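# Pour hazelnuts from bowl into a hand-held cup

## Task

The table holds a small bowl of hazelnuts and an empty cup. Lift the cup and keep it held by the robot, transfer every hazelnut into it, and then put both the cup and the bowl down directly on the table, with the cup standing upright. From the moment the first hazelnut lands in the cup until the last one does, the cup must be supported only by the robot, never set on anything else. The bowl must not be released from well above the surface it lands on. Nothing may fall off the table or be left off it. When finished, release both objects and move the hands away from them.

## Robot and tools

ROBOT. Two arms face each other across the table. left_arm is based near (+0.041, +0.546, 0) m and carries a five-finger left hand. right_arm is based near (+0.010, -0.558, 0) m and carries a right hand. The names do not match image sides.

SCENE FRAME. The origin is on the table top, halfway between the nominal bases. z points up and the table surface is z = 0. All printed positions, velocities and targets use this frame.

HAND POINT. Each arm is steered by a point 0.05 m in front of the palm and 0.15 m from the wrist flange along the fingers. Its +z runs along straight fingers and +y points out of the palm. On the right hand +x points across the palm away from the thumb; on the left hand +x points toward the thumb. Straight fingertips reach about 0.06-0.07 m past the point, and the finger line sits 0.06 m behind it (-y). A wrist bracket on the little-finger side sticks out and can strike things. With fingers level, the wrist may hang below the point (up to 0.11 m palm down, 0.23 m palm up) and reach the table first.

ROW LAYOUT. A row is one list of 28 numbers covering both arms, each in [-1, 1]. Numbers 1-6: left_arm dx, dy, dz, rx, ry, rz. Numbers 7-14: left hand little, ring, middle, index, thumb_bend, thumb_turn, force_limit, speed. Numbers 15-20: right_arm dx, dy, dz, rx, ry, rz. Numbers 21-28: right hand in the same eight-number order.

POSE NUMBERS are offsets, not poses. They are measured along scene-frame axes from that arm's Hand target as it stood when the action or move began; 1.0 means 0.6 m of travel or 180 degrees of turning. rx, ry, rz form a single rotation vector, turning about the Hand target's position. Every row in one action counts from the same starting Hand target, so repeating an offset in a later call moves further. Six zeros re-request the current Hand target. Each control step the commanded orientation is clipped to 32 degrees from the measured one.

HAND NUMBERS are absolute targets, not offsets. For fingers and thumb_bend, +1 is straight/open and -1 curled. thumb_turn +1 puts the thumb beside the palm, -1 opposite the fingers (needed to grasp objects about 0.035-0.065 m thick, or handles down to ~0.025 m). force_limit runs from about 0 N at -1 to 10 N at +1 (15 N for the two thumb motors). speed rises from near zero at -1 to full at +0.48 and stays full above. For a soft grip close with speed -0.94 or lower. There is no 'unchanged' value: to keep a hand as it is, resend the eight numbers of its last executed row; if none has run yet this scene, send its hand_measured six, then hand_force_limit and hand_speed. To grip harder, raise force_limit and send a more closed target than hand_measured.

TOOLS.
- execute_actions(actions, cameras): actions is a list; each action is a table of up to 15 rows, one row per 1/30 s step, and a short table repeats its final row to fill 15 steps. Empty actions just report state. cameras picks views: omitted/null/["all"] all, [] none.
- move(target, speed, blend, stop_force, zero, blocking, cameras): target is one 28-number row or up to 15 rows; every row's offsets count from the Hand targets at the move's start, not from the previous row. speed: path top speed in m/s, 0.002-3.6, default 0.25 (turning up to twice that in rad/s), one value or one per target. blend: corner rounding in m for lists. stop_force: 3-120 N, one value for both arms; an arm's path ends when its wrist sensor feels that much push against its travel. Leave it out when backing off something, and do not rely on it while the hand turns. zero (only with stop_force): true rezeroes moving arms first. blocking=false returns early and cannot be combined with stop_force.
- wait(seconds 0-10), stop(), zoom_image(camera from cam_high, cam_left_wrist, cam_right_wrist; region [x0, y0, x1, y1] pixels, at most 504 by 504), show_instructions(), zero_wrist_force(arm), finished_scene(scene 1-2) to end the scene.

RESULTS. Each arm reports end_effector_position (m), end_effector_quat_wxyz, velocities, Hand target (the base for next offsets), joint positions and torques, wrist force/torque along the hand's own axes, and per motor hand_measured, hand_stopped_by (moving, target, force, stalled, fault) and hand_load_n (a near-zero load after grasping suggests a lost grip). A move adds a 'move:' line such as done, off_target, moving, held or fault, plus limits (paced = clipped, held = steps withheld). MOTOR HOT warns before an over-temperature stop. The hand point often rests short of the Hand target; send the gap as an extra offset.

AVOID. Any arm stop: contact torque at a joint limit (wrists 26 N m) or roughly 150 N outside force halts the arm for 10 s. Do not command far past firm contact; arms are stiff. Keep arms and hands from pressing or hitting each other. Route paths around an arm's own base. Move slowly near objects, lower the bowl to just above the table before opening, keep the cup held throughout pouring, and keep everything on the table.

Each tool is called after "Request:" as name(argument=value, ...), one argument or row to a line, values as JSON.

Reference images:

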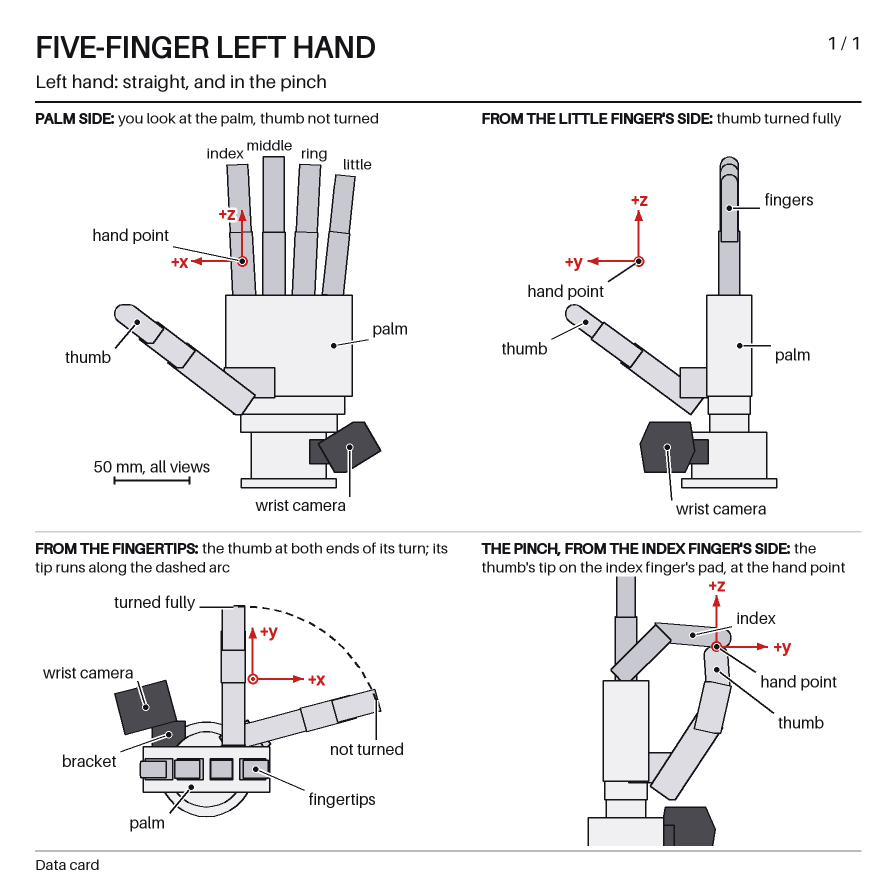

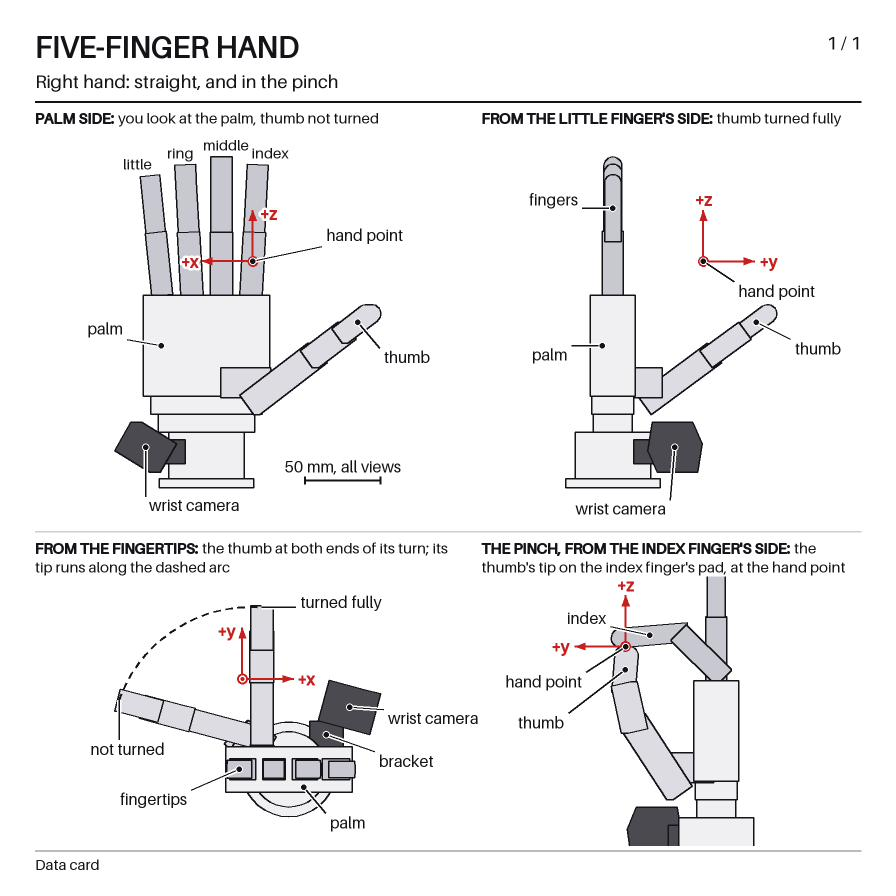

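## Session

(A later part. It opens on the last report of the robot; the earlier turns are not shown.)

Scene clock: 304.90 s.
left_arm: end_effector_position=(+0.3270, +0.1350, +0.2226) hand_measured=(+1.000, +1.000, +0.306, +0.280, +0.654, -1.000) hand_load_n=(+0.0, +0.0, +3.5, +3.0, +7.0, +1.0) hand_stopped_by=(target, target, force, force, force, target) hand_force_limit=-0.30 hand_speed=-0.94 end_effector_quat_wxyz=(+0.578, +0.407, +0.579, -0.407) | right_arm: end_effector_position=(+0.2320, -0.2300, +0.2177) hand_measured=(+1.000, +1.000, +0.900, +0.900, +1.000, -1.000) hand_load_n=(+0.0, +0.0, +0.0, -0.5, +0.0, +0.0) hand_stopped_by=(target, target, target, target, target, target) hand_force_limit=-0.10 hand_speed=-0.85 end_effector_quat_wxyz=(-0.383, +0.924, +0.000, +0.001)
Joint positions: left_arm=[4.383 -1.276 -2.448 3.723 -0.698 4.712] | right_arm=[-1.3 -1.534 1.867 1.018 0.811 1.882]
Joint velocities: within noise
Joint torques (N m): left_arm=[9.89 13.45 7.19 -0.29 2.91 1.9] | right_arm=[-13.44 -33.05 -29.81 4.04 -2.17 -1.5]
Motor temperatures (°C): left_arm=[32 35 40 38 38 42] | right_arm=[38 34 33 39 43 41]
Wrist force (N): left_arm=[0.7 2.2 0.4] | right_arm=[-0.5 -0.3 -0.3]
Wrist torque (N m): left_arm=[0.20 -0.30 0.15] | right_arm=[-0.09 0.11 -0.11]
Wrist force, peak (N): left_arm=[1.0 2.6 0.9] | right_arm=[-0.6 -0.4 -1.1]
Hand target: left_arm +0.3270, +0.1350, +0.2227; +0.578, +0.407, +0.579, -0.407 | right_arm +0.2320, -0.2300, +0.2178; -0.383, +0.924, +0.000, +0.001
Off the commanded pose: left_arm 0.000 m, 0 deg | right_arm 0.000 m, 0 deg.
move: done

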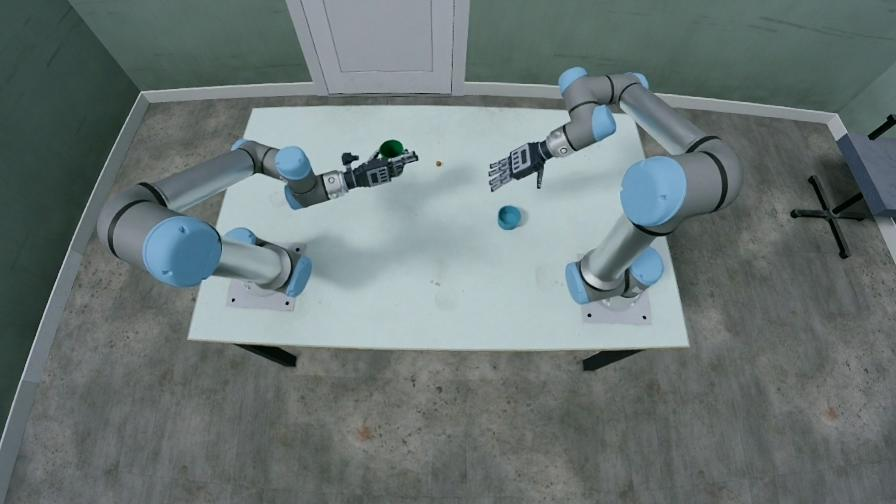

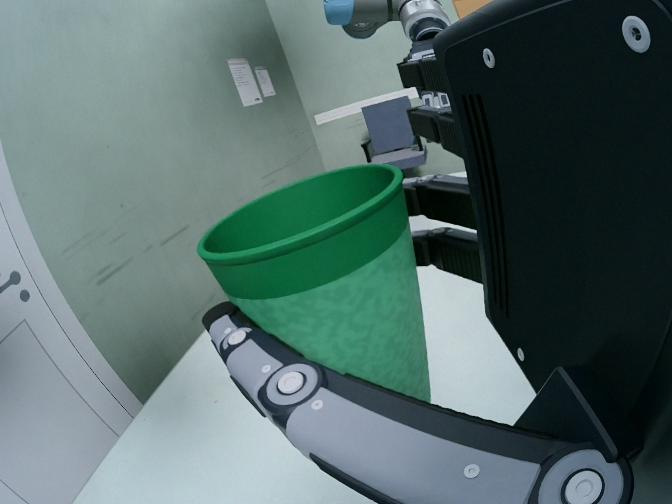

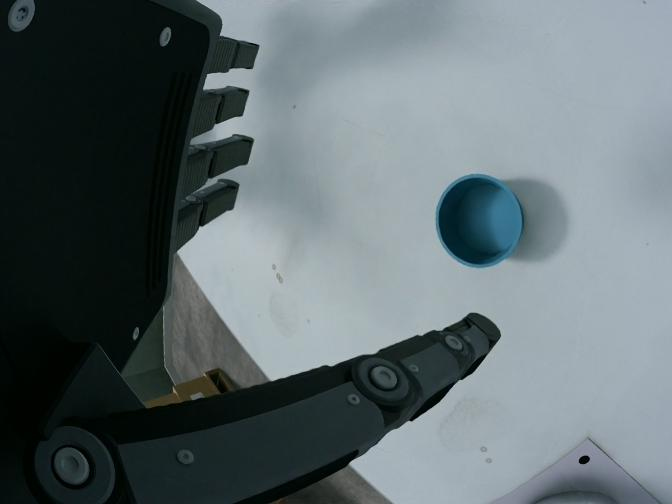

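Request:
move(
  target=[
    [0,0.1,0,0,0,0,1,1,-0.6,-0.6,-0.7,-1,-0.3,-0.94,0.1,0.15,0,0,0,0,-1,-1,-0.14,-0.14,1,-1,-0.5,-0.5],
    [0,0.2,0,0,0,0,1,1,-0.6,-0.6,-0.7,-1,-0.3,-0.94,0.39,0.448,-0.246,0,0,0,-1,-1,-0.14,-0.14,1,-1,-0.5,-0.5],
  ],
  speed=0.12,
  blend=0.03,
)

Request:
zoom_image(
  camera="cam_high",
  region=[390, 90, 520, 190],
)

Scene clock: 314.40 s.
left_arm: end_effector_position=(+0.3270, +0.2550, +0.2226) hand_measured=(+1.000, +1.000, +0.306, +0.280, +0.654, -1.000) hand_load_n=(-0.5, +0.0, +3.5, +3.5, +7.0, +1.5) hand_stopped_by=(target, target, force, force, force, target) hand_force_limit=-0.30 hand_speed=-0.94 end_effector_quat_wxyz=(+0.578, +0.407, +0.579, -0.407) | right_arm: end_effector_position=(+0.4659, +0.0388, +0.0702) hand_measured=(-1.000, -1.000, -0.140, -0.140, +1.000, -1.000) hand_load_n=(+0.0, +0.0, +0.0, +0.0, +0.0, +0.0) hand_stopped_by=(target, target, target, target, target, target) hand_force_limit=-0.50 hand_speed=-0.50 end_effector_quat_wxyz=(-0.383, +0.924, +0.000, +0.001)
Joint positions: left_arm=[5.209 -0.869 -2.62 3.495 0.128 4.706] | right_arm=[-0.963 -0.571 0.714 0.939 0.93 2.297]
Joint velocities: within noise
Joint torques (N m): left_arm=[7.72 -0.77 7 -1.64 2.72 -1.76] | right_arm=[8.97 -44.7 -33.86 3.38 0.44 -1.46]
Motor temperatures (°C): left_arm=[32 35 40 38 38 42] | right_arm=[38 34 33 39 43 41]
Wrist force (N): left_arm=[0.9 2.1 0.5] | right_arm=[-0.4 0.0 -0.4]
Wrist torque (N m): left_arm=[0.18 -0.34 0.16] | right_arm=[-0.03 0.07 -0.09]
Wrist force, peak (N): left_arm=[0.7 2.6 0.6] | right_arm=[-0.9 -0.2 -0.9]
Hand target: left_arm +0.3270, +0.2550, +0.2227; +0.578, +0.407, +0.579, -0.407 | right_arm +0.4660, +0.0388, +0.0702; -0.383, +0.924, +0.000, +0.001
Off the commanded pose: left_arm 0.000 m, 0 deg | right_arm 0.000 m, 0 deg.
move: done

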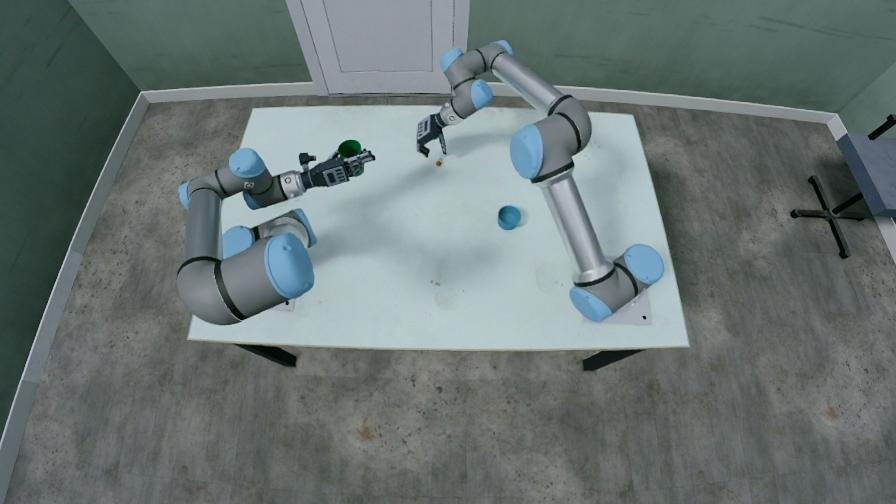

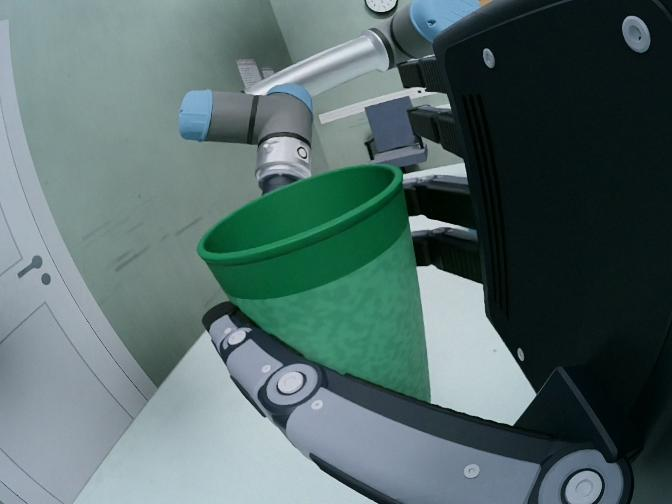

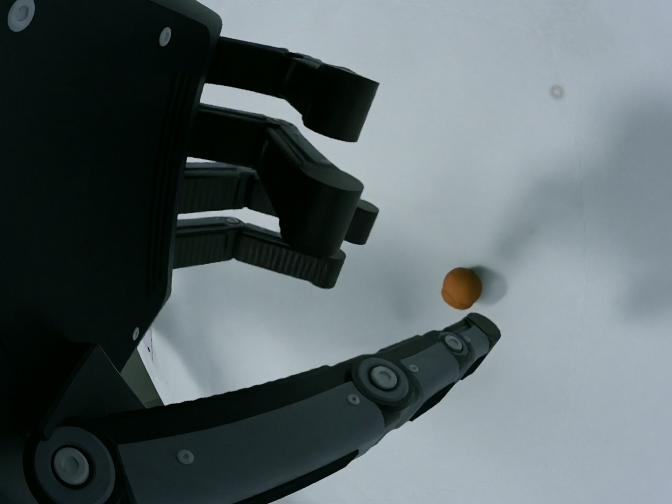

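Scaled by 3.877 from the camera's 896x504 image, which has a finer 1280x720 frame.

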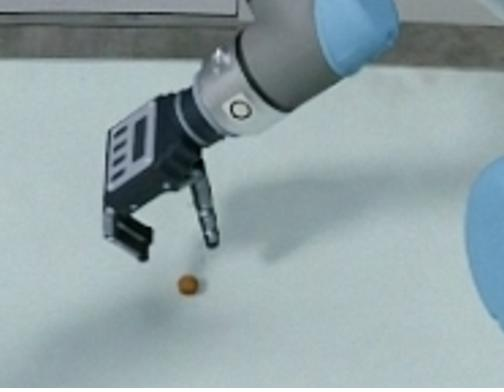

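Request:
move(
  target=[0,0,0,0,0,0,1,1,-0.6,-0.6,-0.7,-1,-0.3,-0.94,-0.0178,-0.0142,-0.08,0,0,0,-1,-1,-0.14,-0.14,1,-1,-0.5,-0.5],
  speed=0.04,
  cameras=["cam_right_wrist"],
)

Scene clock: 321.43 s.
left_arm: end_effector_position=(+0.3270, +0.2550, +0.2227) hand_measured=(+1.000, +1.000, +0.306, +0.280, +0.654, -1.000) hand_load_n=(+0.0, +0.0, +3.5, +3.0, +7.0, +1.0) hand_stopped_by=(target, target, force, force, force, target) hand_force_limit=-0.30 hand_speed=-0.94 end_effector_quat_wxyz=(+0.578, +0.407, +0.579, -0.407) | right_arm: end_effector_position=(+0.4553, +0.0303, +0.0223) hand_measured=(-1.000, -1.000, -0.140, -0.140, +1.000, -1.000) hand_load_n=(+0.0, +0.0, +0.0, +0.0, +0.0, +0.0) hand_stopped_by=(target, target, target, target, target, target) hand_force_limit=-0.50 hand_speed=-0.50 end_effector_quat_wxyz=(-0.383, +0.924, +0.000, +0.001)
Joint positions: left_arm=[5.209 -0.868 -2.62 3.495 0.128 4.706] | right_arm=[-0.965 -0.583 0.861 0.805 0.929 2.294]
Joint velocities: within noise
Joint torques (N m): left_arm=[8.01 -1.66 7.2 -0.75 2.69 -1.87] | right_arm=[-13 -71.34 -8.65 0.39 -2.15 0.77]
Motor temperatures (°C): left_arm=[32 35 40 37 38 42] | right_arm=[38 34 33 39 43 41]
Wrist force (N): left_arm=[0.5 2.1 0.6] | right_arm=[-0.3 0.3 -0.3]
Wrist torque (N m): left_arm=[0.17 -0.27 0.13] | right_arm=[0.01 0.07 -0.09]
Wrist force, peak (N): left_arm=[0.5 2.4 0.6] | right_arm=[-0.6 0.0 -0.9]
Hand target: left_arm +0.3270, +0.2550, +0.2227; +0.578, +0.407, +0.579, -0.407 | right_arm +0.4553, +0.0303, +0.0222; -0.383, +0.924, +0.000, +0.001
Off the commanded pose: left_arm 0.000 m, 0 deg | right_arm 0.000 m, 0 deg.
move: done
Images, in order (width x height): cam_right_wrist 672x504.

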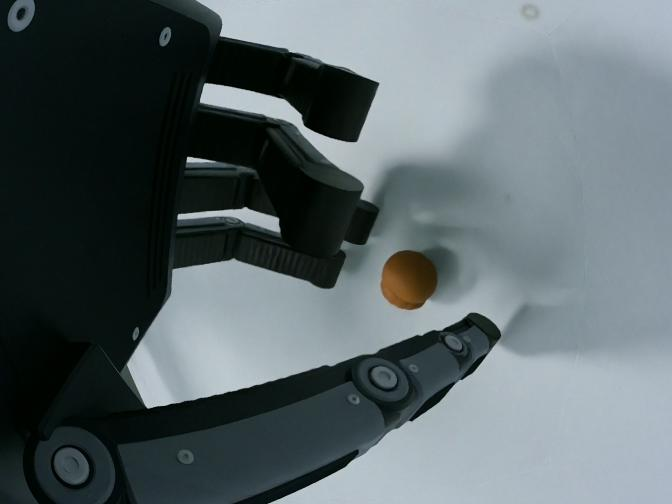

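Request:
move(
  target=[0,0,0,0,0,0,1,1,-0.6,-0.6,-0.7,-1,-0.3,-0.94,0.008,-0.005,0,0,0,0,-1,-1,-0.24,-0.24,0.6,-1,-0.75,-0.94],
  speed=0.02,
  cameras=["cam_right_wrist"],
)

Request:
move(
  target=[0,0,0,0,0,0,1,1,-0.6,-0.6,-0.7,-1,-0.3,-0.94,0,0,-0.016,0,0,0,-1,-1,-0.24,-0.24,0.6,-1,-0.75,-0.94],
  speed=0.015,
  stop_force=3,
  cameras=["cam_right_wrist"],
)

Scene clock: 334.03 s.
left_arm: end_effector_position=(+0.3270, +0.2550, +0.2227) hand_measured=(+1.000, +1.000, +0.306, +0.280, +0.654, -1.000) hand_load_n=(+0.0, +0.0, +3.5, +3.0, +7.0, +1.0) hand_stopped_by=(target, target, force, force, force, target) hand_force_limit=-0.30 hand_speed=-0.94 end_effector_quat_wxyz=(+0.578, +0.407, +0.579, -0.407) | right_arm: end_effector_position=(+0.4601, +0.0273, +0.0222) hand_measured=(-1.000, -1.000, -0.240, -0.240, +0.600, -1.000) hand_load_n=(+0.0, +0.0, +0.0, +0.0, +0.0, +0.0) hand_stopped_by=(target, target, target, target, target, target) hand_force_limit=-0.75 hand_speed=-0.94 end_effector_quat_wxyz=(-0.383, +0.924, +0.000, +0.001)
Joint positions: left_arm=[5.209 -0.868 -2.62 3.495 0.128 4.706] | right_arm=[-0.973 -0.577 0.852 0.813 0.925 2.286]
Joint velocities: within noise
Joint torques (N m): left_arm=[7.19 -1.72 9.59 0.82 2.51 -1.89] | right_arm=[-12.71 -43.76 -28.28 3.13 -1.96 -1.49]
Motor temperatures (°C): left_arm=[32 35 39 37 38 42] | right_arm=[38 34 33 39 43 41]
Wrist force (N): left_arm=[0.6 2.0 0.7] | right_arm=[-0.3 -0.1 -0.6]
Wrist torque (N m): left_arm=[0.15 -0.29 0.14] | right_arm=[-0.02 0.08 -0.10]
Wrist force, peak (N): left_arm=[0.6 2.6 0.6] | right_arm=[-0.9 0.3 -0.4]
Hand target: left_arm +0.3270, +0.2550, +0.2227; +0.578, +0.407, +0.579, -0.407 | right_arm +0.4601, +0.0273, +0.0222; -0.383, +0.924, +0.000, +0.001
Off the commanded pose: left_arm 0.000 m, 0 deg | right_arm 0.000 m, 0 deg.
move: done
Images, in order (width x height): cam_right_wrist 672x504.

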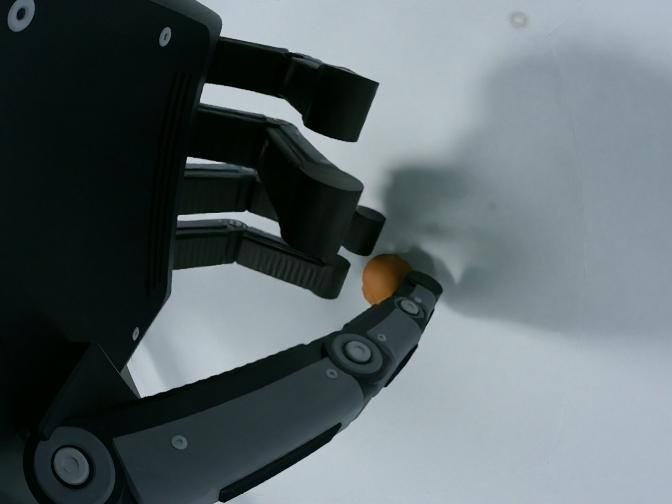

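Scene clock: 335.80 s.
left_arm: end_effector_position=(+0.3270, +0.2550, +0.2227) hand_measured=(+1.000, +1.000, +0.306, +0.280, +0.654, -1.000) hand_load_n=(+0.0, +0.0, +3.5, +3.5, +7.5, +1.0) hand_stopped_by=(target, target, force, force, force, target) hand_force_limit=-0.30 hand_speed=-0.94 end_effector_quat_wxyz=(+0.578, +0.407, +0.579, -0.407) | right_arm: end_effector_position=(+0.4601, +0.0273, +0.0158) hand_measured=(-1.000, -1.000, -0.240, -0.240, +0.600, -1.000) hand_load_n=(+0.0, +0.0, -2.0, +0.0, +0.5, +0.0) hand_stopped_by=(target, target, target, target, target, target) hand_force_limit=-0.75 hand_speed=-0.94 end_effector_quat_wxyz=(-0.383, +0.924, +0.000, +0.001)
Joint positions: left_arm=[5.209 -0.868 -2.62 3.495 0.128 4.706] | right_arm=[-0.973 -0.572 0.858 0.802 0.925 2.286]
Joint velocities: within noise
Joint torques (N m): left_arm=[7.14 -2.57 9.24 0.84 2.46 -1.89] | right_arm=[-13.12 -69.15 -29.27 2.85 -0.46 -1.18]
Motor temperatures (°C): left_arm=[32 35 39 37 38 42] | right_arm=[38 34 33 39 43 41]
Wrist force (N): left_arm=[0.6 2.1 0.6] | right_arm=[-0.9 -1.8 -1.9]
Wrist torque (N m): left_arm=[0.17 -0.30 0.14] | right_arm=[0.03 0.12 -0.13]
Wrist force, peak (N): left_arm=[0.6 2.4 0.7] | right_arm=[-0.4 -11.2 -4.7]
Hand target: left_arm +0.3270, +0.2550, +0.2227; +0.578, +0.407, +0.579, -0.407 | right_arm +0.4601, +0.0273, +0.0158; -0.383, +0.924, +0.000, +0.001 (not the last commanded pose)
Off the commanded pose: left_arm 0.000 m, 0 deg | right_arm 0.003 m, 0 deg.
move: contact (right_arm)
Images, in order (width x height): cam_right_wrist 672x504.

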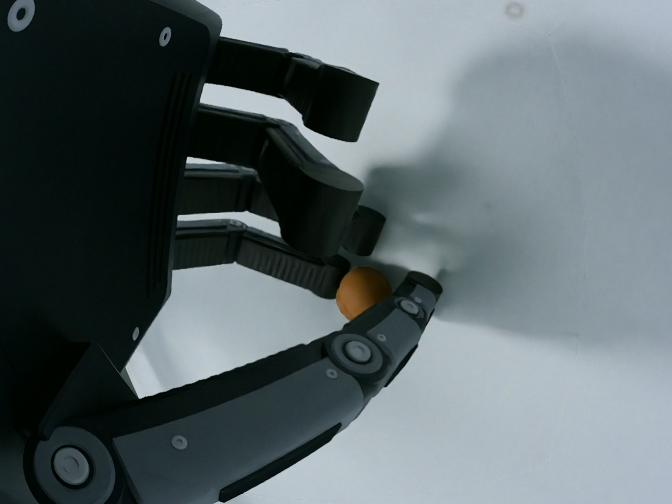

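Request:
move(
  target=[0,0,0,0,0,0,1,1,-0.6,-0.6,-0.7,-1,-0.3,-0.94,-0.004,0,0.002,0,0,0,-1,-1,-0.24,-0.24,0.6,-1,-0.75,-0.94],
  speed=0.01,
  cameras=["cam_right_wrist"],
)

Request:
move(
  target=[0,0,0,0,0,0,1,1,-0.6,-0.6,-0.7,-1,-0.3,-0.94,0,0,0,0,0,0,-1,-1,-0.45,-0.45,0.2,-1,-0.5,-0.94],
  speed=0.01,
  cameras=["cam_right_wrist"],
)

Scene clock: 341.60 s.
left_arm: end_effector_position=(+0.3270, +0.2550, +0.2227) hand_measured=(+1.000, +1.000, +0.306, +0.280, +0.654, -1.000) hand_load_n=(+0.0, +0.0, +3.5, +3.5, +7.0, +1.0) hand_stopped_by=(target, target, force, force, force, target) hand_force_limit=-0.30 hand_speed=-0.94 end_effector_quat_wxyz=(+0.578, +0.407, +0.579, -0.407) | right_arm: end_effector_position=(+0.4577, +0.0273, +0.0169) hand_measured=(-1.000, -1.000, -0.240, -0.240, +0.600, -1.000) hand_load_n=(+0.0, +0.0, +0.0, +0.0, +0.0, +0.0) hand_stopped_by=(target, target, target, target, target, target) hand_force_limit=-0.75 hand_speed=-0.94 end_effector_quat_wxyz=(-0.383, +0.924, +0.000, +0.001)
Joint positions: left_arm=[5.209 -0.868 -2.62 3.495 0.128 4.706] | right_arm=[-0.971 -0.578 0.867 0.798 0.926 2.288]
Joint velocities: within noise
Joint torques (N m): left_arm=[7.27 -2.01 10.13 0.74 2.35 -1.87] | right_arm=[8.68 -71.79 -7.17 0.18 0.49 1.84]
Motor temperatures (°C): left_arm=[32 35 39 37 38 42] | right_arm=[38 34 33 39 43 41]
Wrist force (N): left_arm=[0.7 2.1 0.3] | right_arm=[-0.8 0.4 -0.7]
Wrist torque (N m): left_arm=[0.19 -0.32 0.14] | right_arm=[0.06 0.16 -0.11]
Wrist force, peak (N): left_arm=[0.8 2.4 0.7] | right_arm=[-1.2 -2.2 -1.9]
Hand target: left_arm +0.3270, +0.2550, +0.2227; +0.578, +0.407, +0.579, -0.407 | right_arm +0.4577, +0.0273, +0.0170; -0.383, +0.924, +0.000, +0.001
Off the commanded pose: left_arm 0.000 m, 0 deg | right_arm 0.000 m, 0 deg.
move: done
Images, in order (width x height): cam_right_wrist 672x504.

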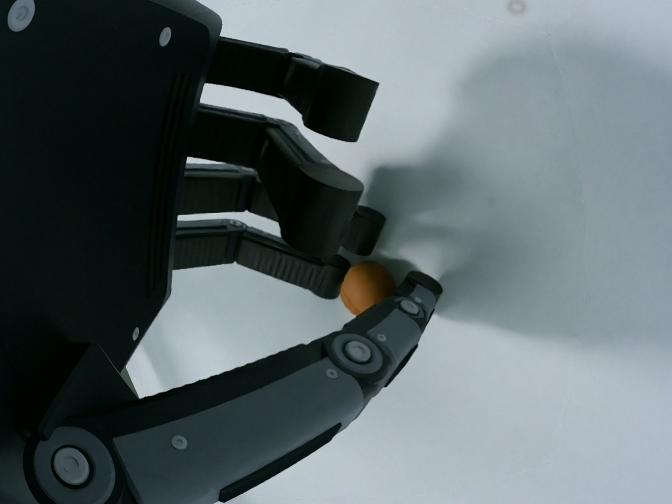

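Scene clock: 343.10 s.
left_arm: end_effector_position=(+0.3270, +0.2550, +0.2227) hand_measured=(+1.000, +1.000, +0.306, +0.280, +0.654, -1.000) hand_load_n=(+0.0, +0.0, +3.5, +3.0, +7.5, +1.0) hand_stopped_by=(target, target, force, force, force, target) hand_force_limit=-0.30 hand_speed=-0.94 end_effector_quat_wxyz=(+0.578, +0.407, +0.579, -0.407) | right_arm: end_effector_position=(+0.4577, +0.0273, +0.0170) hand_measured=(-1.000, -1.000, -0.450, -0.284, +0.580, -1.000) hand_load_n=(+0.0, +0.0, +0.0, +3.0, +4.5, -1.0) hand_stopped_by=(target, target, target, force, force, target) hand_force_limit=-0.50 hand_speed=-0.94 end_effector_quat_wxyz=(-0.383, +0.924, +0.000, +0.001)
Joint positions: left_arm=[5.209 -0.868 -2.62 3.495 0.128 4.706] | right_arm=[-0.971 -0.578 0.867 0.798 0.926 2.288]
Joint velocities: within noise
Joint torques (N m): left_arm=[7.5 -1.8 10.65 0.8 2.26 -1.8] | right_arm=[8.97 -71.04 -8.65 0.7 0.37 1.58]
Motor temperatures (°C): left_arm=[32 35 39 37 38 42] | right_arm=[38 34 33 39 43 41]
Wrist force (N): left_arm=[0.5 2.3 0.5] | right_arm=[-0.6 0.2 -0.6]
Wrist torque (N m): left_arm=[0.20 -0.28 0.13] | right_arm=[0.03 0.13 -0.11]
Wrist force, peak (N): left_arm=[0.7 2.3 0.6] | right_arm=[-0.7 0.2 -0.8]
Hand target: left_arm +0.3270, +0.2550, +0.2227; +0.578, +0.407, +0.579, -0.407 | right_arm +0.4577, +0.0273, +0.0170; -0.383, +0.924, +0.000, +0.001
Off the commanded pose: left_arm 0.000 m, 0 deg | right_arm 0.000 m, 0 deg.
move: done
Images, in order (width x height): cam_right_wrist 672x504.

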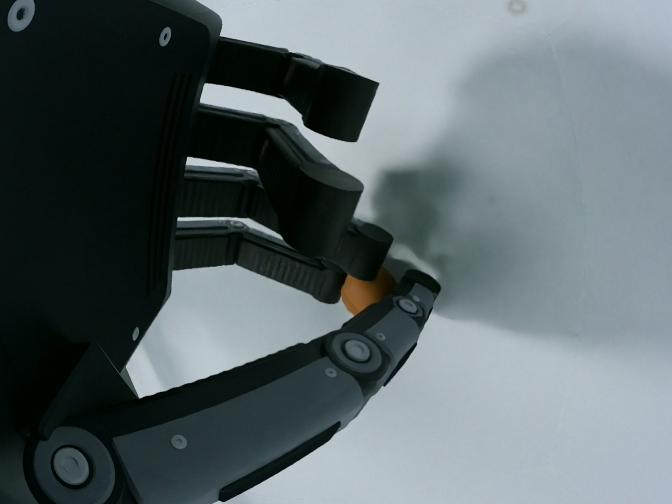

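Request:
move(
  target=[0,0,0,0,0,0,1,1,-0.6,-0.6,-0.7,-1,-0.3,-0.94,0,0,0.08,0,0,0,-1,-1,-0.45,-0.45,0.2,-1,-0.5,-0.94],
  speed=0.02,
  cameras=["cam_right_wrist"],
)

Scene clock: 349.00 s.
left_arm: end_effector_position=(+0.3270, +0.2550, +0.2227) hand_measured=(+1.000, +1.000, +0.306, +0.280, +0.654, -1.000) hand_load_n=(+0.0, +0.0, +4.0, +3.0, +7.0, +1.5) hand_stopped_by=(target, target, force, force, force, target) hand_force_limit=-0.30 hand_speed=-0.94 end_effector_quat_wxyz=(+0.578, +0.407, +0.579, -0.407) | right_arm: end_effector_position=(+0.4577, +0.0273, +0.0648) hand_measured=(-1.000, -1.000, -0.450, -0.284, +0.580, -1.000) hand_load_n=(+0.0, +0.0, +0.0, +3.0, +4.5, -1.0) hand_stopped_by=(target, target, target, force, force, target) hand_force_limit=-0.50 hand_speed=-0.94 end_effector_quat_wxyz=(-0.383, +0.924, +0.000, +0.001)
Joint positions: left_arm=[5.209 -0.868 -2.62 3.495 0.128 4.706] | right_arm=[-0.971 -0.615 0.812 0.89 0.926 2.288]
Joint velocities: within noise
Joint torques (N m): left_arm=[6.04 -2.11 11.14 0.8 2.08 -1.87] | right_arm=[8.38 -70.56 -32.45 3.24 0.35 0.82]
Motor temperatures (°C): left_arm=[32 35 39 37 38 42] | right_arm=[38 34 33 39 43 41]
Wrist force (N): left_arm=[0.6 2.3 0.5] | right_arm=[-0.6 0.4 -0.1]
Wrist torque (N m): left_arm=[0.20 -0.30 0.14] | right_arm=[0.02 0.13 -0.12]
Wrist force, peak (N): left_arm=[0.7 2.5 0.4] | right_arm=[-0.9 0.1 -0.5]
Hand target: left_arm +0.3270, +0.2550, +0.2227; +0.578, +0.407, +0.579, -0.407 | right_arm +0.4577, +0.0273, +0.0650; -0.383, +0.924, +0.000, +0.001
Off the commanded pose: left_arm 0.000 m, 0 deg | right_arm 0.000 m, 0 deg.
move: done
Images, in order (width x height): cam_right_wrist 672x504.

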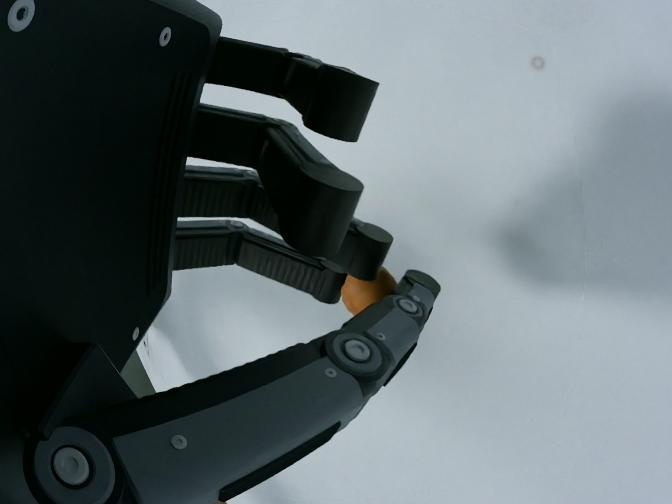

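Request:
move(
  target=[
    [0,0,0,0,0,0,1,1,-0.6,-0.6,-0.7,-1,-0.3,-0.94,-0.05,-0.1,0.2,0,0,0,-1,-1,-0.45,-0.45,0.2,-1,-0.5,-0.94],
    [0,0,0,0,0,0,1,1,-0.6,-0.6,-0.7,-1,-0.3,-0.94,-0.12,-0.3,0.475,0,0,0,-1,-1,-0.45,-0.45,0.2,-1,-0.5,-0.94],
    [0,-0.45,-0.03,0,0,0,1,1,-0.6,-0.6,-0.7,-1,-0.3,-0.94,-0.12,-0.3,0.475,0,0,0,-1,-1,-0.45,-0.45,0.2,-1,-0.5,-0.94],
  ],
  speed=0.12,
  blend=0.02,
)

Request:
zoom_image(
  camera="cam_high",
  region=[390, 70, 540, 190],
)

Scene clock: 359.47 s.
left_arm: end_effector_position=(+0.3270, -0.0149, +0.2047) hand_measured=(+1.000, +1.000, +0.306, +0.280, +0.654, -1.000) hand_load_n=(+0.0, +0.0, +3.5, +3.5, +7.0, +1.0) hand_stopped_by=(target, target, force, force, force, target) hand_force_limit=-0.30 hand_speed=-0.94 end_effector_quat_wxyz=(+0.578, +0.407, +0.579, -0.407) | right_arm: end_effector_position=(+0.3857, -0.1527, +0.3500) hand_measured=(-1.000, -1.000, -0.450, -0.284, +0.580, -1.000) hand_load_n=(+0.0, +0.5, +0.0, +3.0, +4.5, -1.0) hand_stopped_by=(target, target, target, force, force, target) hand_force_limit=-0.50 hand_speed=-0.94 end_effector_quat_wxyz=(-0.383, +0.924, +0.000, +0.001)
Joint positions: left_arm=[3.927 -1.683 -2.148 3.83 -1.154 4.712] | right_arm=[-1.211 -1.144 1.018 1.398 0.833 2]
Joint velocities: within noise
Joint torques (N m): left_arm=[-7.01 16.58 28.04 0.25 -2.73 2.4] | right_arm=[-12.71 -51.48 -29.51 3.73 -2.13 -1.4]
Motor temperatures (°C): left_arm=[32 35 39 37 38 42] | right_arm=[38 34 33 39 43 41]
Wrist force (N): left_arm=[0.7 2.4 0.6] | right_arm=[-0.1 0.2 -0.6]
Wrist torque (N m): left_arm=[0.22 -0.28 0.15] | right_arm=[0.02 0.08 -0.07]
Wrist force, peak (N): left_arm=[0.7 2.6 0.6] | right_arm=[-0.4 0.5 -0.9]
Hand target: left_arm +0.3270, -0.0150, +0.2047; +0.578, +0.407, +0.579, -0.407 | right_arm +0.3857, -0.1527, +0.3500; -0.383, +0.924, +0.000, +0.001
Off the commanded pose: left_arm 0.000 m, 0 deg | right_arm 0.000 m, 0 deg.
move: done

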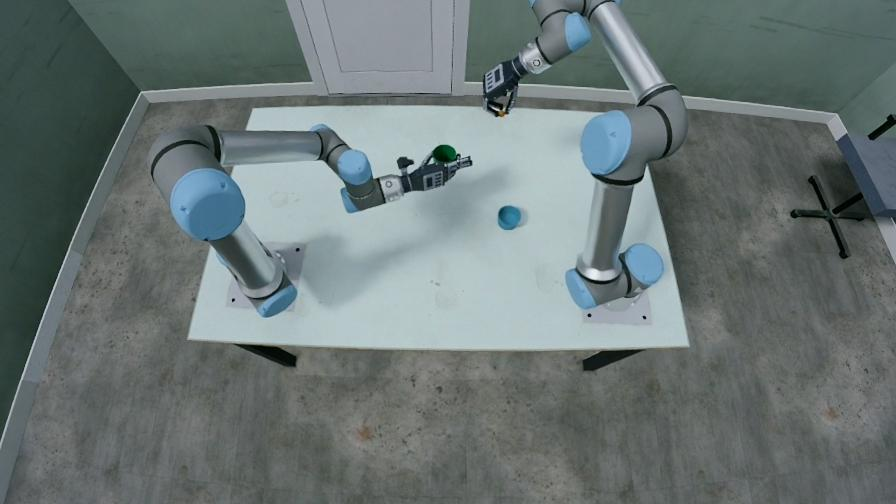

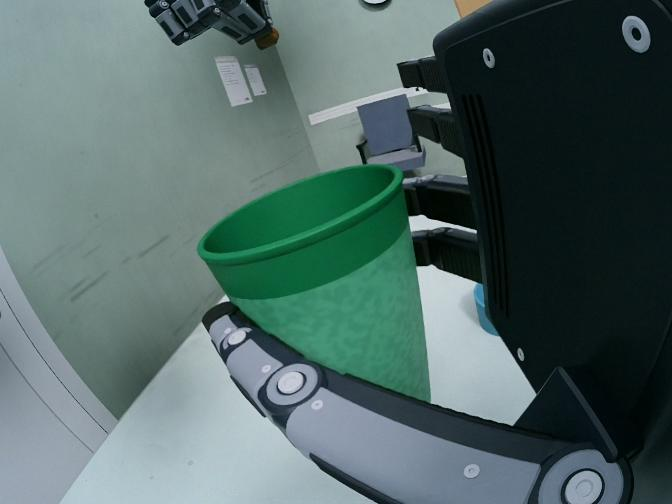

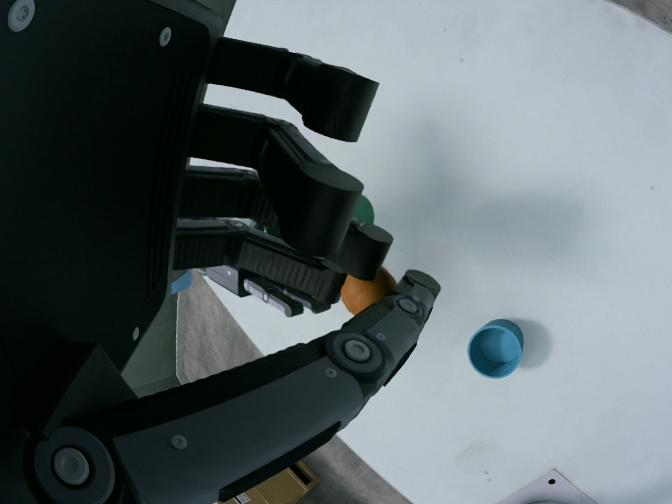

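Scaled by 3.360 from the camera's 896x504 image, which has a finer 1280x720 frame.

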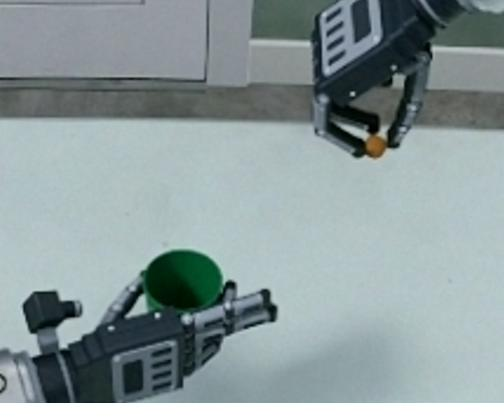

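Request:
move(
  target=[
    [0,0,0,0,0,0,1,1,-0.6,-0.6,-0.7,-1,-0.3,-0.94,-0.1395,0.2745,0.01,0,0,0,-1,-1,-0.45,-0.45,0.2,-1,-0.5,-0.94],
    [0,0,0,0,0,0,1,1,-0.6,-0.6,-0.7,-1,-0.3,-0.94,-0.1395,0.2745,-0.07,0,0,0,-1,-1,-0.45,-0.45,0.2,-1,-0.5,-0.94],
  ],
  speed=0.06,
)

Request:
zoom_image(
  camera="cam_high",
  region=[390, 90, 520, 190],
)

Scene clock: 374.33 s.
left_arm: end_effector_position=(+0.3270, -0.0150, +0.2047) hand_measured=(+1.000, +1.000, +0.306, +0.280, +0.654, -1.000) hand_load_n=(+0.0, +0.0, +3.5, +3.0, +7.5, +1.5) hand_stopped_by=(target, target, force, force, force, target) hand_force_limit=-0.30 hand_speed=-0.94 end_effector_quat_wxyz=(+0.578, +0.407, +0.579, -0.407) | right_arm: end_effector_position=(+0.3019, +0.0120, +0.3081) hand_measured=(-1.000, -1.000, -0.450, -0.284, +0.580, -1.000) hand_load_n=(+0.0, +0.0, +0.0, +3.0, +4.5, -1.0) hand_stopped_by=(target, target, target, force, force, target) hand_force_limit=-0.50 hand_speed=-0.94 end_effector_quat_wxyz=(-0.383, +0.924, +0.000, +0.001)
Joint positions: left_arm=[3.927 -1.683 -2.148 3.83 -1.154 4.712] | right_arm=[-0.837 -1.023 0.88 1.148 0.993 2.429]
Joint velocities: within noise
Joint torques (N m): left_arm=[-6.76 17.54 25.85 0.51 -2.63 2.32] | right_arm=[-10.25 -57.73 -10.26 0.64 -1.96 1.71]
Motor temperatures (°C): left_arm=[32 35 39 37 38 41] | right_arm=[38 34 33 39 43 41]
Wrist force (N): left_arm=[0.7 2.4 0.7] | right_arm=[-0.7 0.0 -0.2]
Wrist torque (N m): left_arm=[0.20 -0.28 0.15] | right_arm=[-0.02 0.14 -0.14]
Wrist force, peak (N): left_arm=[0.6 2.6 0.9] | right_arm=[-0.6 0.3 -0.9]
Hand target: left_arm +0.3270, -0.0150, +0.2047; +0.578, +0.407, +0.579, -0.407 | right_arm +0.3020, +0.0120, +0.3080; -0.383, +0.924, +0.000, +0.001
Off the commanded pose: left_arm 0.000 m, 0 deg | right_arm 0.000 m, 0 deg.
move: done

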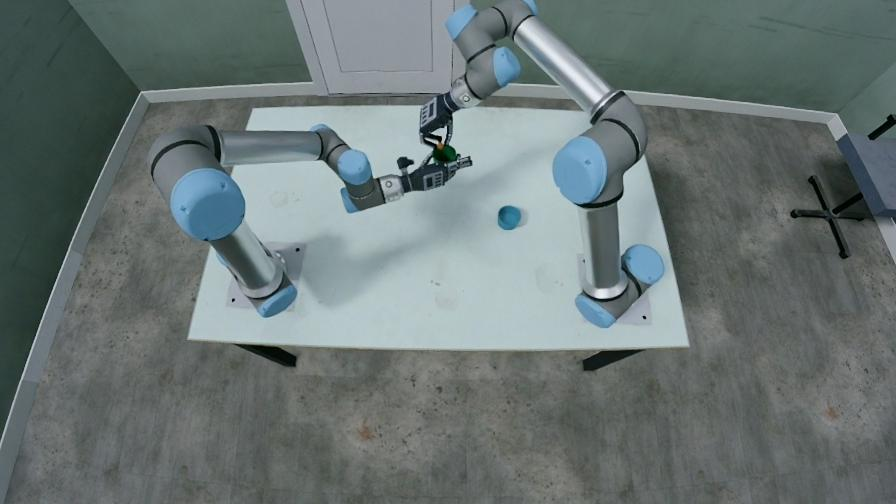

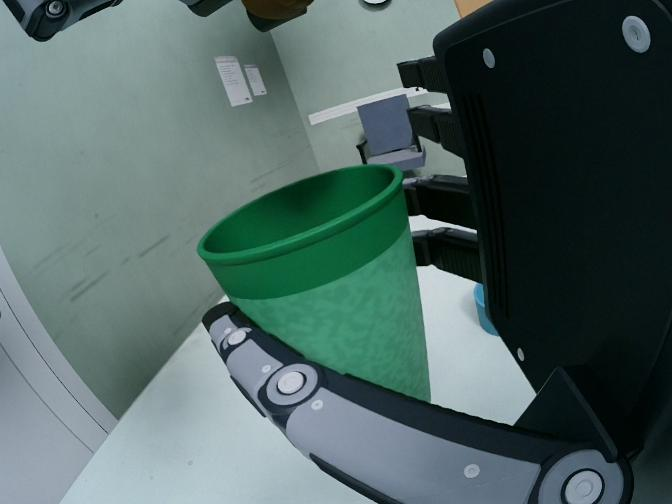

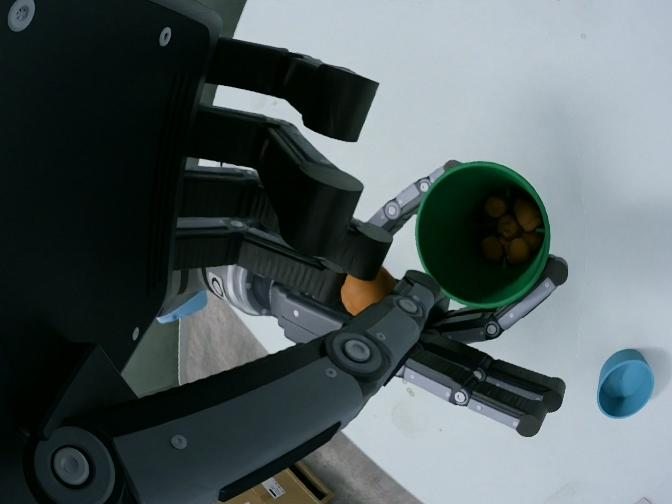

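Scaled by 3.877 from the camera's 896x504 image, which has a finer 1280x720 frame.

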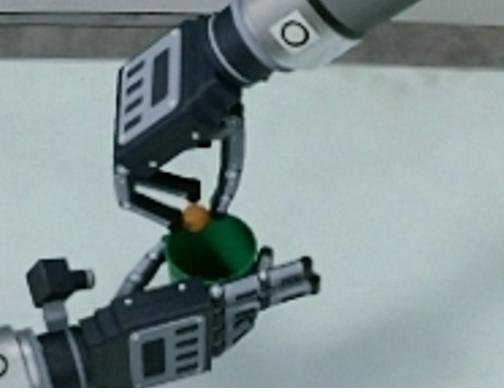

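Request:
move(
  target=[0,0,0,0,0,0,1,1,-0.6,-0.6,-0.7,-1,-0.3,-0.94,0,-0.02,-0.01,0,0,0,-1,-1,-0.45,-0.45,0.2,-1,-0.5,-0.94],
  speed=0.04,
)

Request:
zoom_image(
  camera="cam_high",
  region=[410, 110, 490, 180],
)

Scene clock: 378.97 s.
left_arm: end_effector_position=(+0.3270, -0.0150, +0.2047) hand_measured=(+1.000, +1.000, +0.306, +0.280, +0.654, -1.000) hand_load_n=(+0.0, +0.0, +3.5, +3.0, +7.5, +1.0) hand_stopped_by=(target, target, force, force, force, target) hand_force_limit=-0.30 hand_speed=-0.94 end_effector_quat_wxyz=(+0.578, +0.407, +0.579, -0.407) | right_arm: end_effector_position=(+0.3020, +0.0000, +0.3020) hand_measured=(-1.000, -1.000, -0.450, -0.284, +0.580, -1.000) hand_load_n=(+0.0, +0.0, +0.5, +3.0, +4.5, -1.0) hand_stopped_by=(target, target, target, force, force, target) hand_force_limit=-0.50 hand_speed=-0.94 end_effector_quat_wxyz=(-0.383, +0.924, +0.000, +0.001)
Joint positions: left_arm=[3.927 -1.683 -2.148 3.83 -1.154 4.712] | right_arm=[-0.855 -1.053 0.945 1.124 0.983 2.411]
Joint velocities: within noise
Joint torques (N m): left_arm=[-7 17.17 25.75 0.43 -2.54 2.28] | right_arm=[-12.99 -55.45 -7.85 0.28 -2.02 -1.47]
Motor temperatures (°C): left_arm=[32 35 39 37 38 41] | right_arm=[38 34 33 39 43 41]
Wrist force (N): left_arm=[0.7 2.5 0.5] | right_arm=[-0.3 0.1 -0.1]
Wrist torque (N m): left_arm=[0.23 -0.29 0.15] | right_arm=[-0.02 0.07 -0.09]
Wrist force, peak (N): left_arm=[0.7 2.6 0.9] | right_arm=[-1.0 0.0 -0.5]
Hand target: left_arm +0.3270, -0.0150, +0.2047; +0.578, +0.407, +0.579, -0.407 | right_arm +0.3020, +0.0000, +0.3020; -0.383, +0.924, +0.000, +0.001
Off the commanded pose: left_arm 0.000 m, 0 deg | right_arm 0.000 m, 0 deg.
move: done

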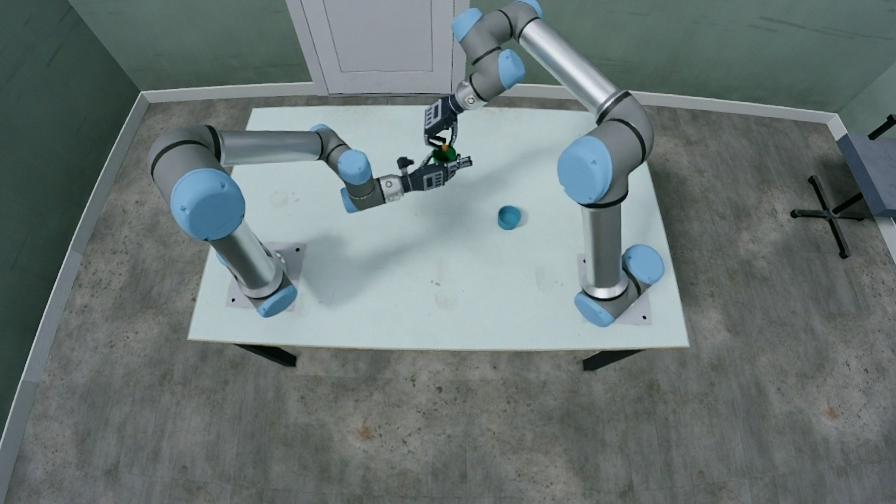

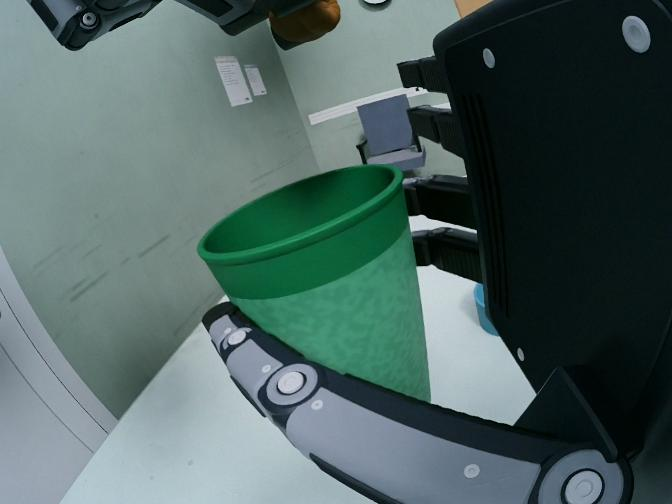

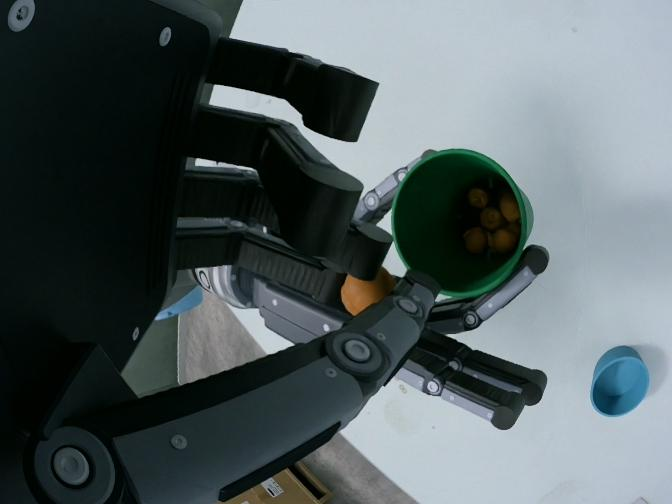

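Scaled by 6.300 from the camera's 896x504 image, which has a finer 1280x720 frame.

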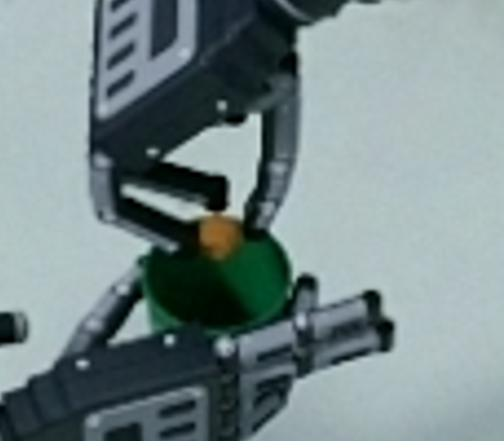

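Request:
move(
  target=[0,0,0,0,0,0,1,1,-0.6,-0.6,-0.7,-1,-0.3,-0.94,0,0,0,0,0,0,-1,-1,-0.14,-0.14,1,-1,-0.5,-0.5],
  speed=0.04,
)

Request:
zoom_image(
  camera="cam_right_wrist",
  region=[330, 100, 630, 340],
)

Scene clock: 383.17 s.
left_arm: end_effector_position=(+0.3270, -0.0150, +0.2046) hand_measured=(+1.000, +1.000, +0.306, +0.280, +0.654, -1.000) hand_load_n=(+0.0, +0.0, +3.5, +3.0, +7.0, +1.5) hand_stopped_by=(target, target, force, force, force, target) hand_force_limit=-0.30 hand_speed=-0.94 end_effector_quat_wxyz=(+0.578, +0.407, +0.579, -0.407) | right_arm: end_effector_position=(+0.3020, +0.0000, +0.3020) hand_measured=(-1.000, -1.000, -0.140, -0.140, +1.000, -1.000) hand_load_n=(+0.0, +0.0, +0.0, +0.0, +0.0, +0.0) hand_stopped_by=(target, target, target, target, target, target) hand_force_limit=-0.50 hand_speed=-0.50 end_effector_quat_wxyz=(-0.383, +0.924, +0.000, +0.001)
Joint positions: left_arm=[3.927 -1.683 -2.148 3.83 -1.154 4.712] | right_arm=[-0.855 -1.053 0.945 1.124 0.983 2.411]
Joint velocities: within noise
Joint torques (N m): left_arm=[-6.76 18.18 24.76 0.95 -2.32 2.35] | right_arm=[-13.38 -56 -8.98 0.33 -1.97 -1.32]
Motor temperatures (°C): left_arm=[32 35 39 37 38 41] | right_arm=[38 34 33 39 43 41]
Wrist force (N): left_arm=[0.7 2.4 0.6] | right_arm=[-0.6 -0.1 -0.5]
Wrist torque (N m): left_arm=[0.21 -0.28 0.15] | right_arm=[-0.03 0.12 -0.13]
Wrist force, peak (N): left_arm=[0.8 2.6 0.9] | right_arm=[-0.9 0.1 -0.4]
Hand target: left_arm +0.3270, -0.0150, +0.2047; +0.578, +0.407, +0.579, -0.407 | right_arm +0.3020, +0.0000, +0.3020; -0.383, +0.924, +0.000, +0.001
Off the commanded pose: left_arm 0.000 m, 0 deg | right_arm 0.000 m, 0 deg.
move: done

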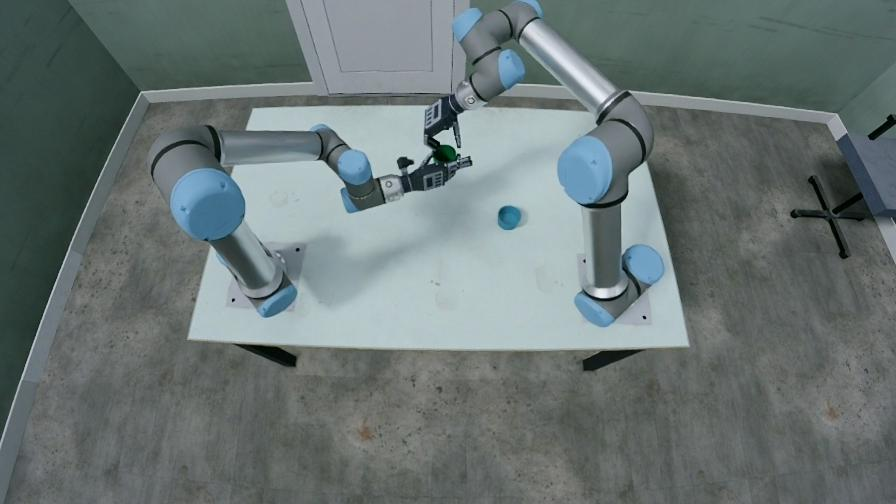

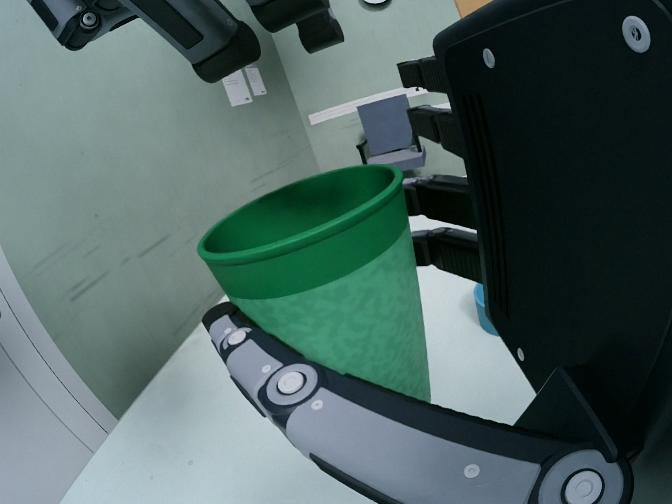

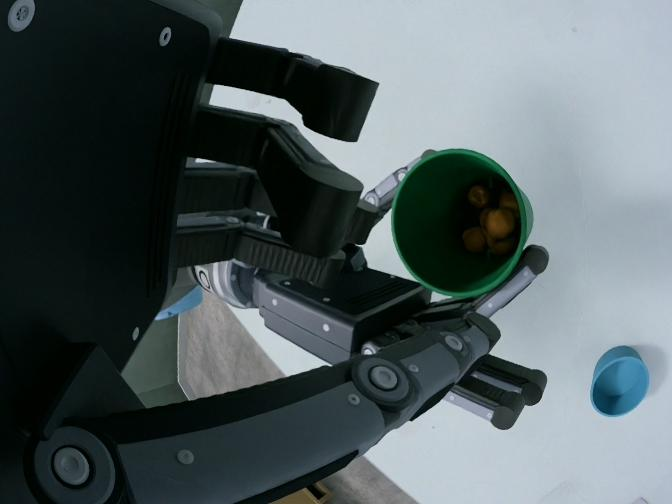

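Scaled by 1.680 from the camera's 672x504 image, which has a finer 960x720 frame.

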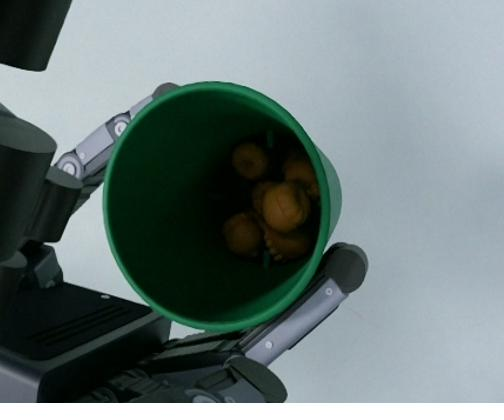

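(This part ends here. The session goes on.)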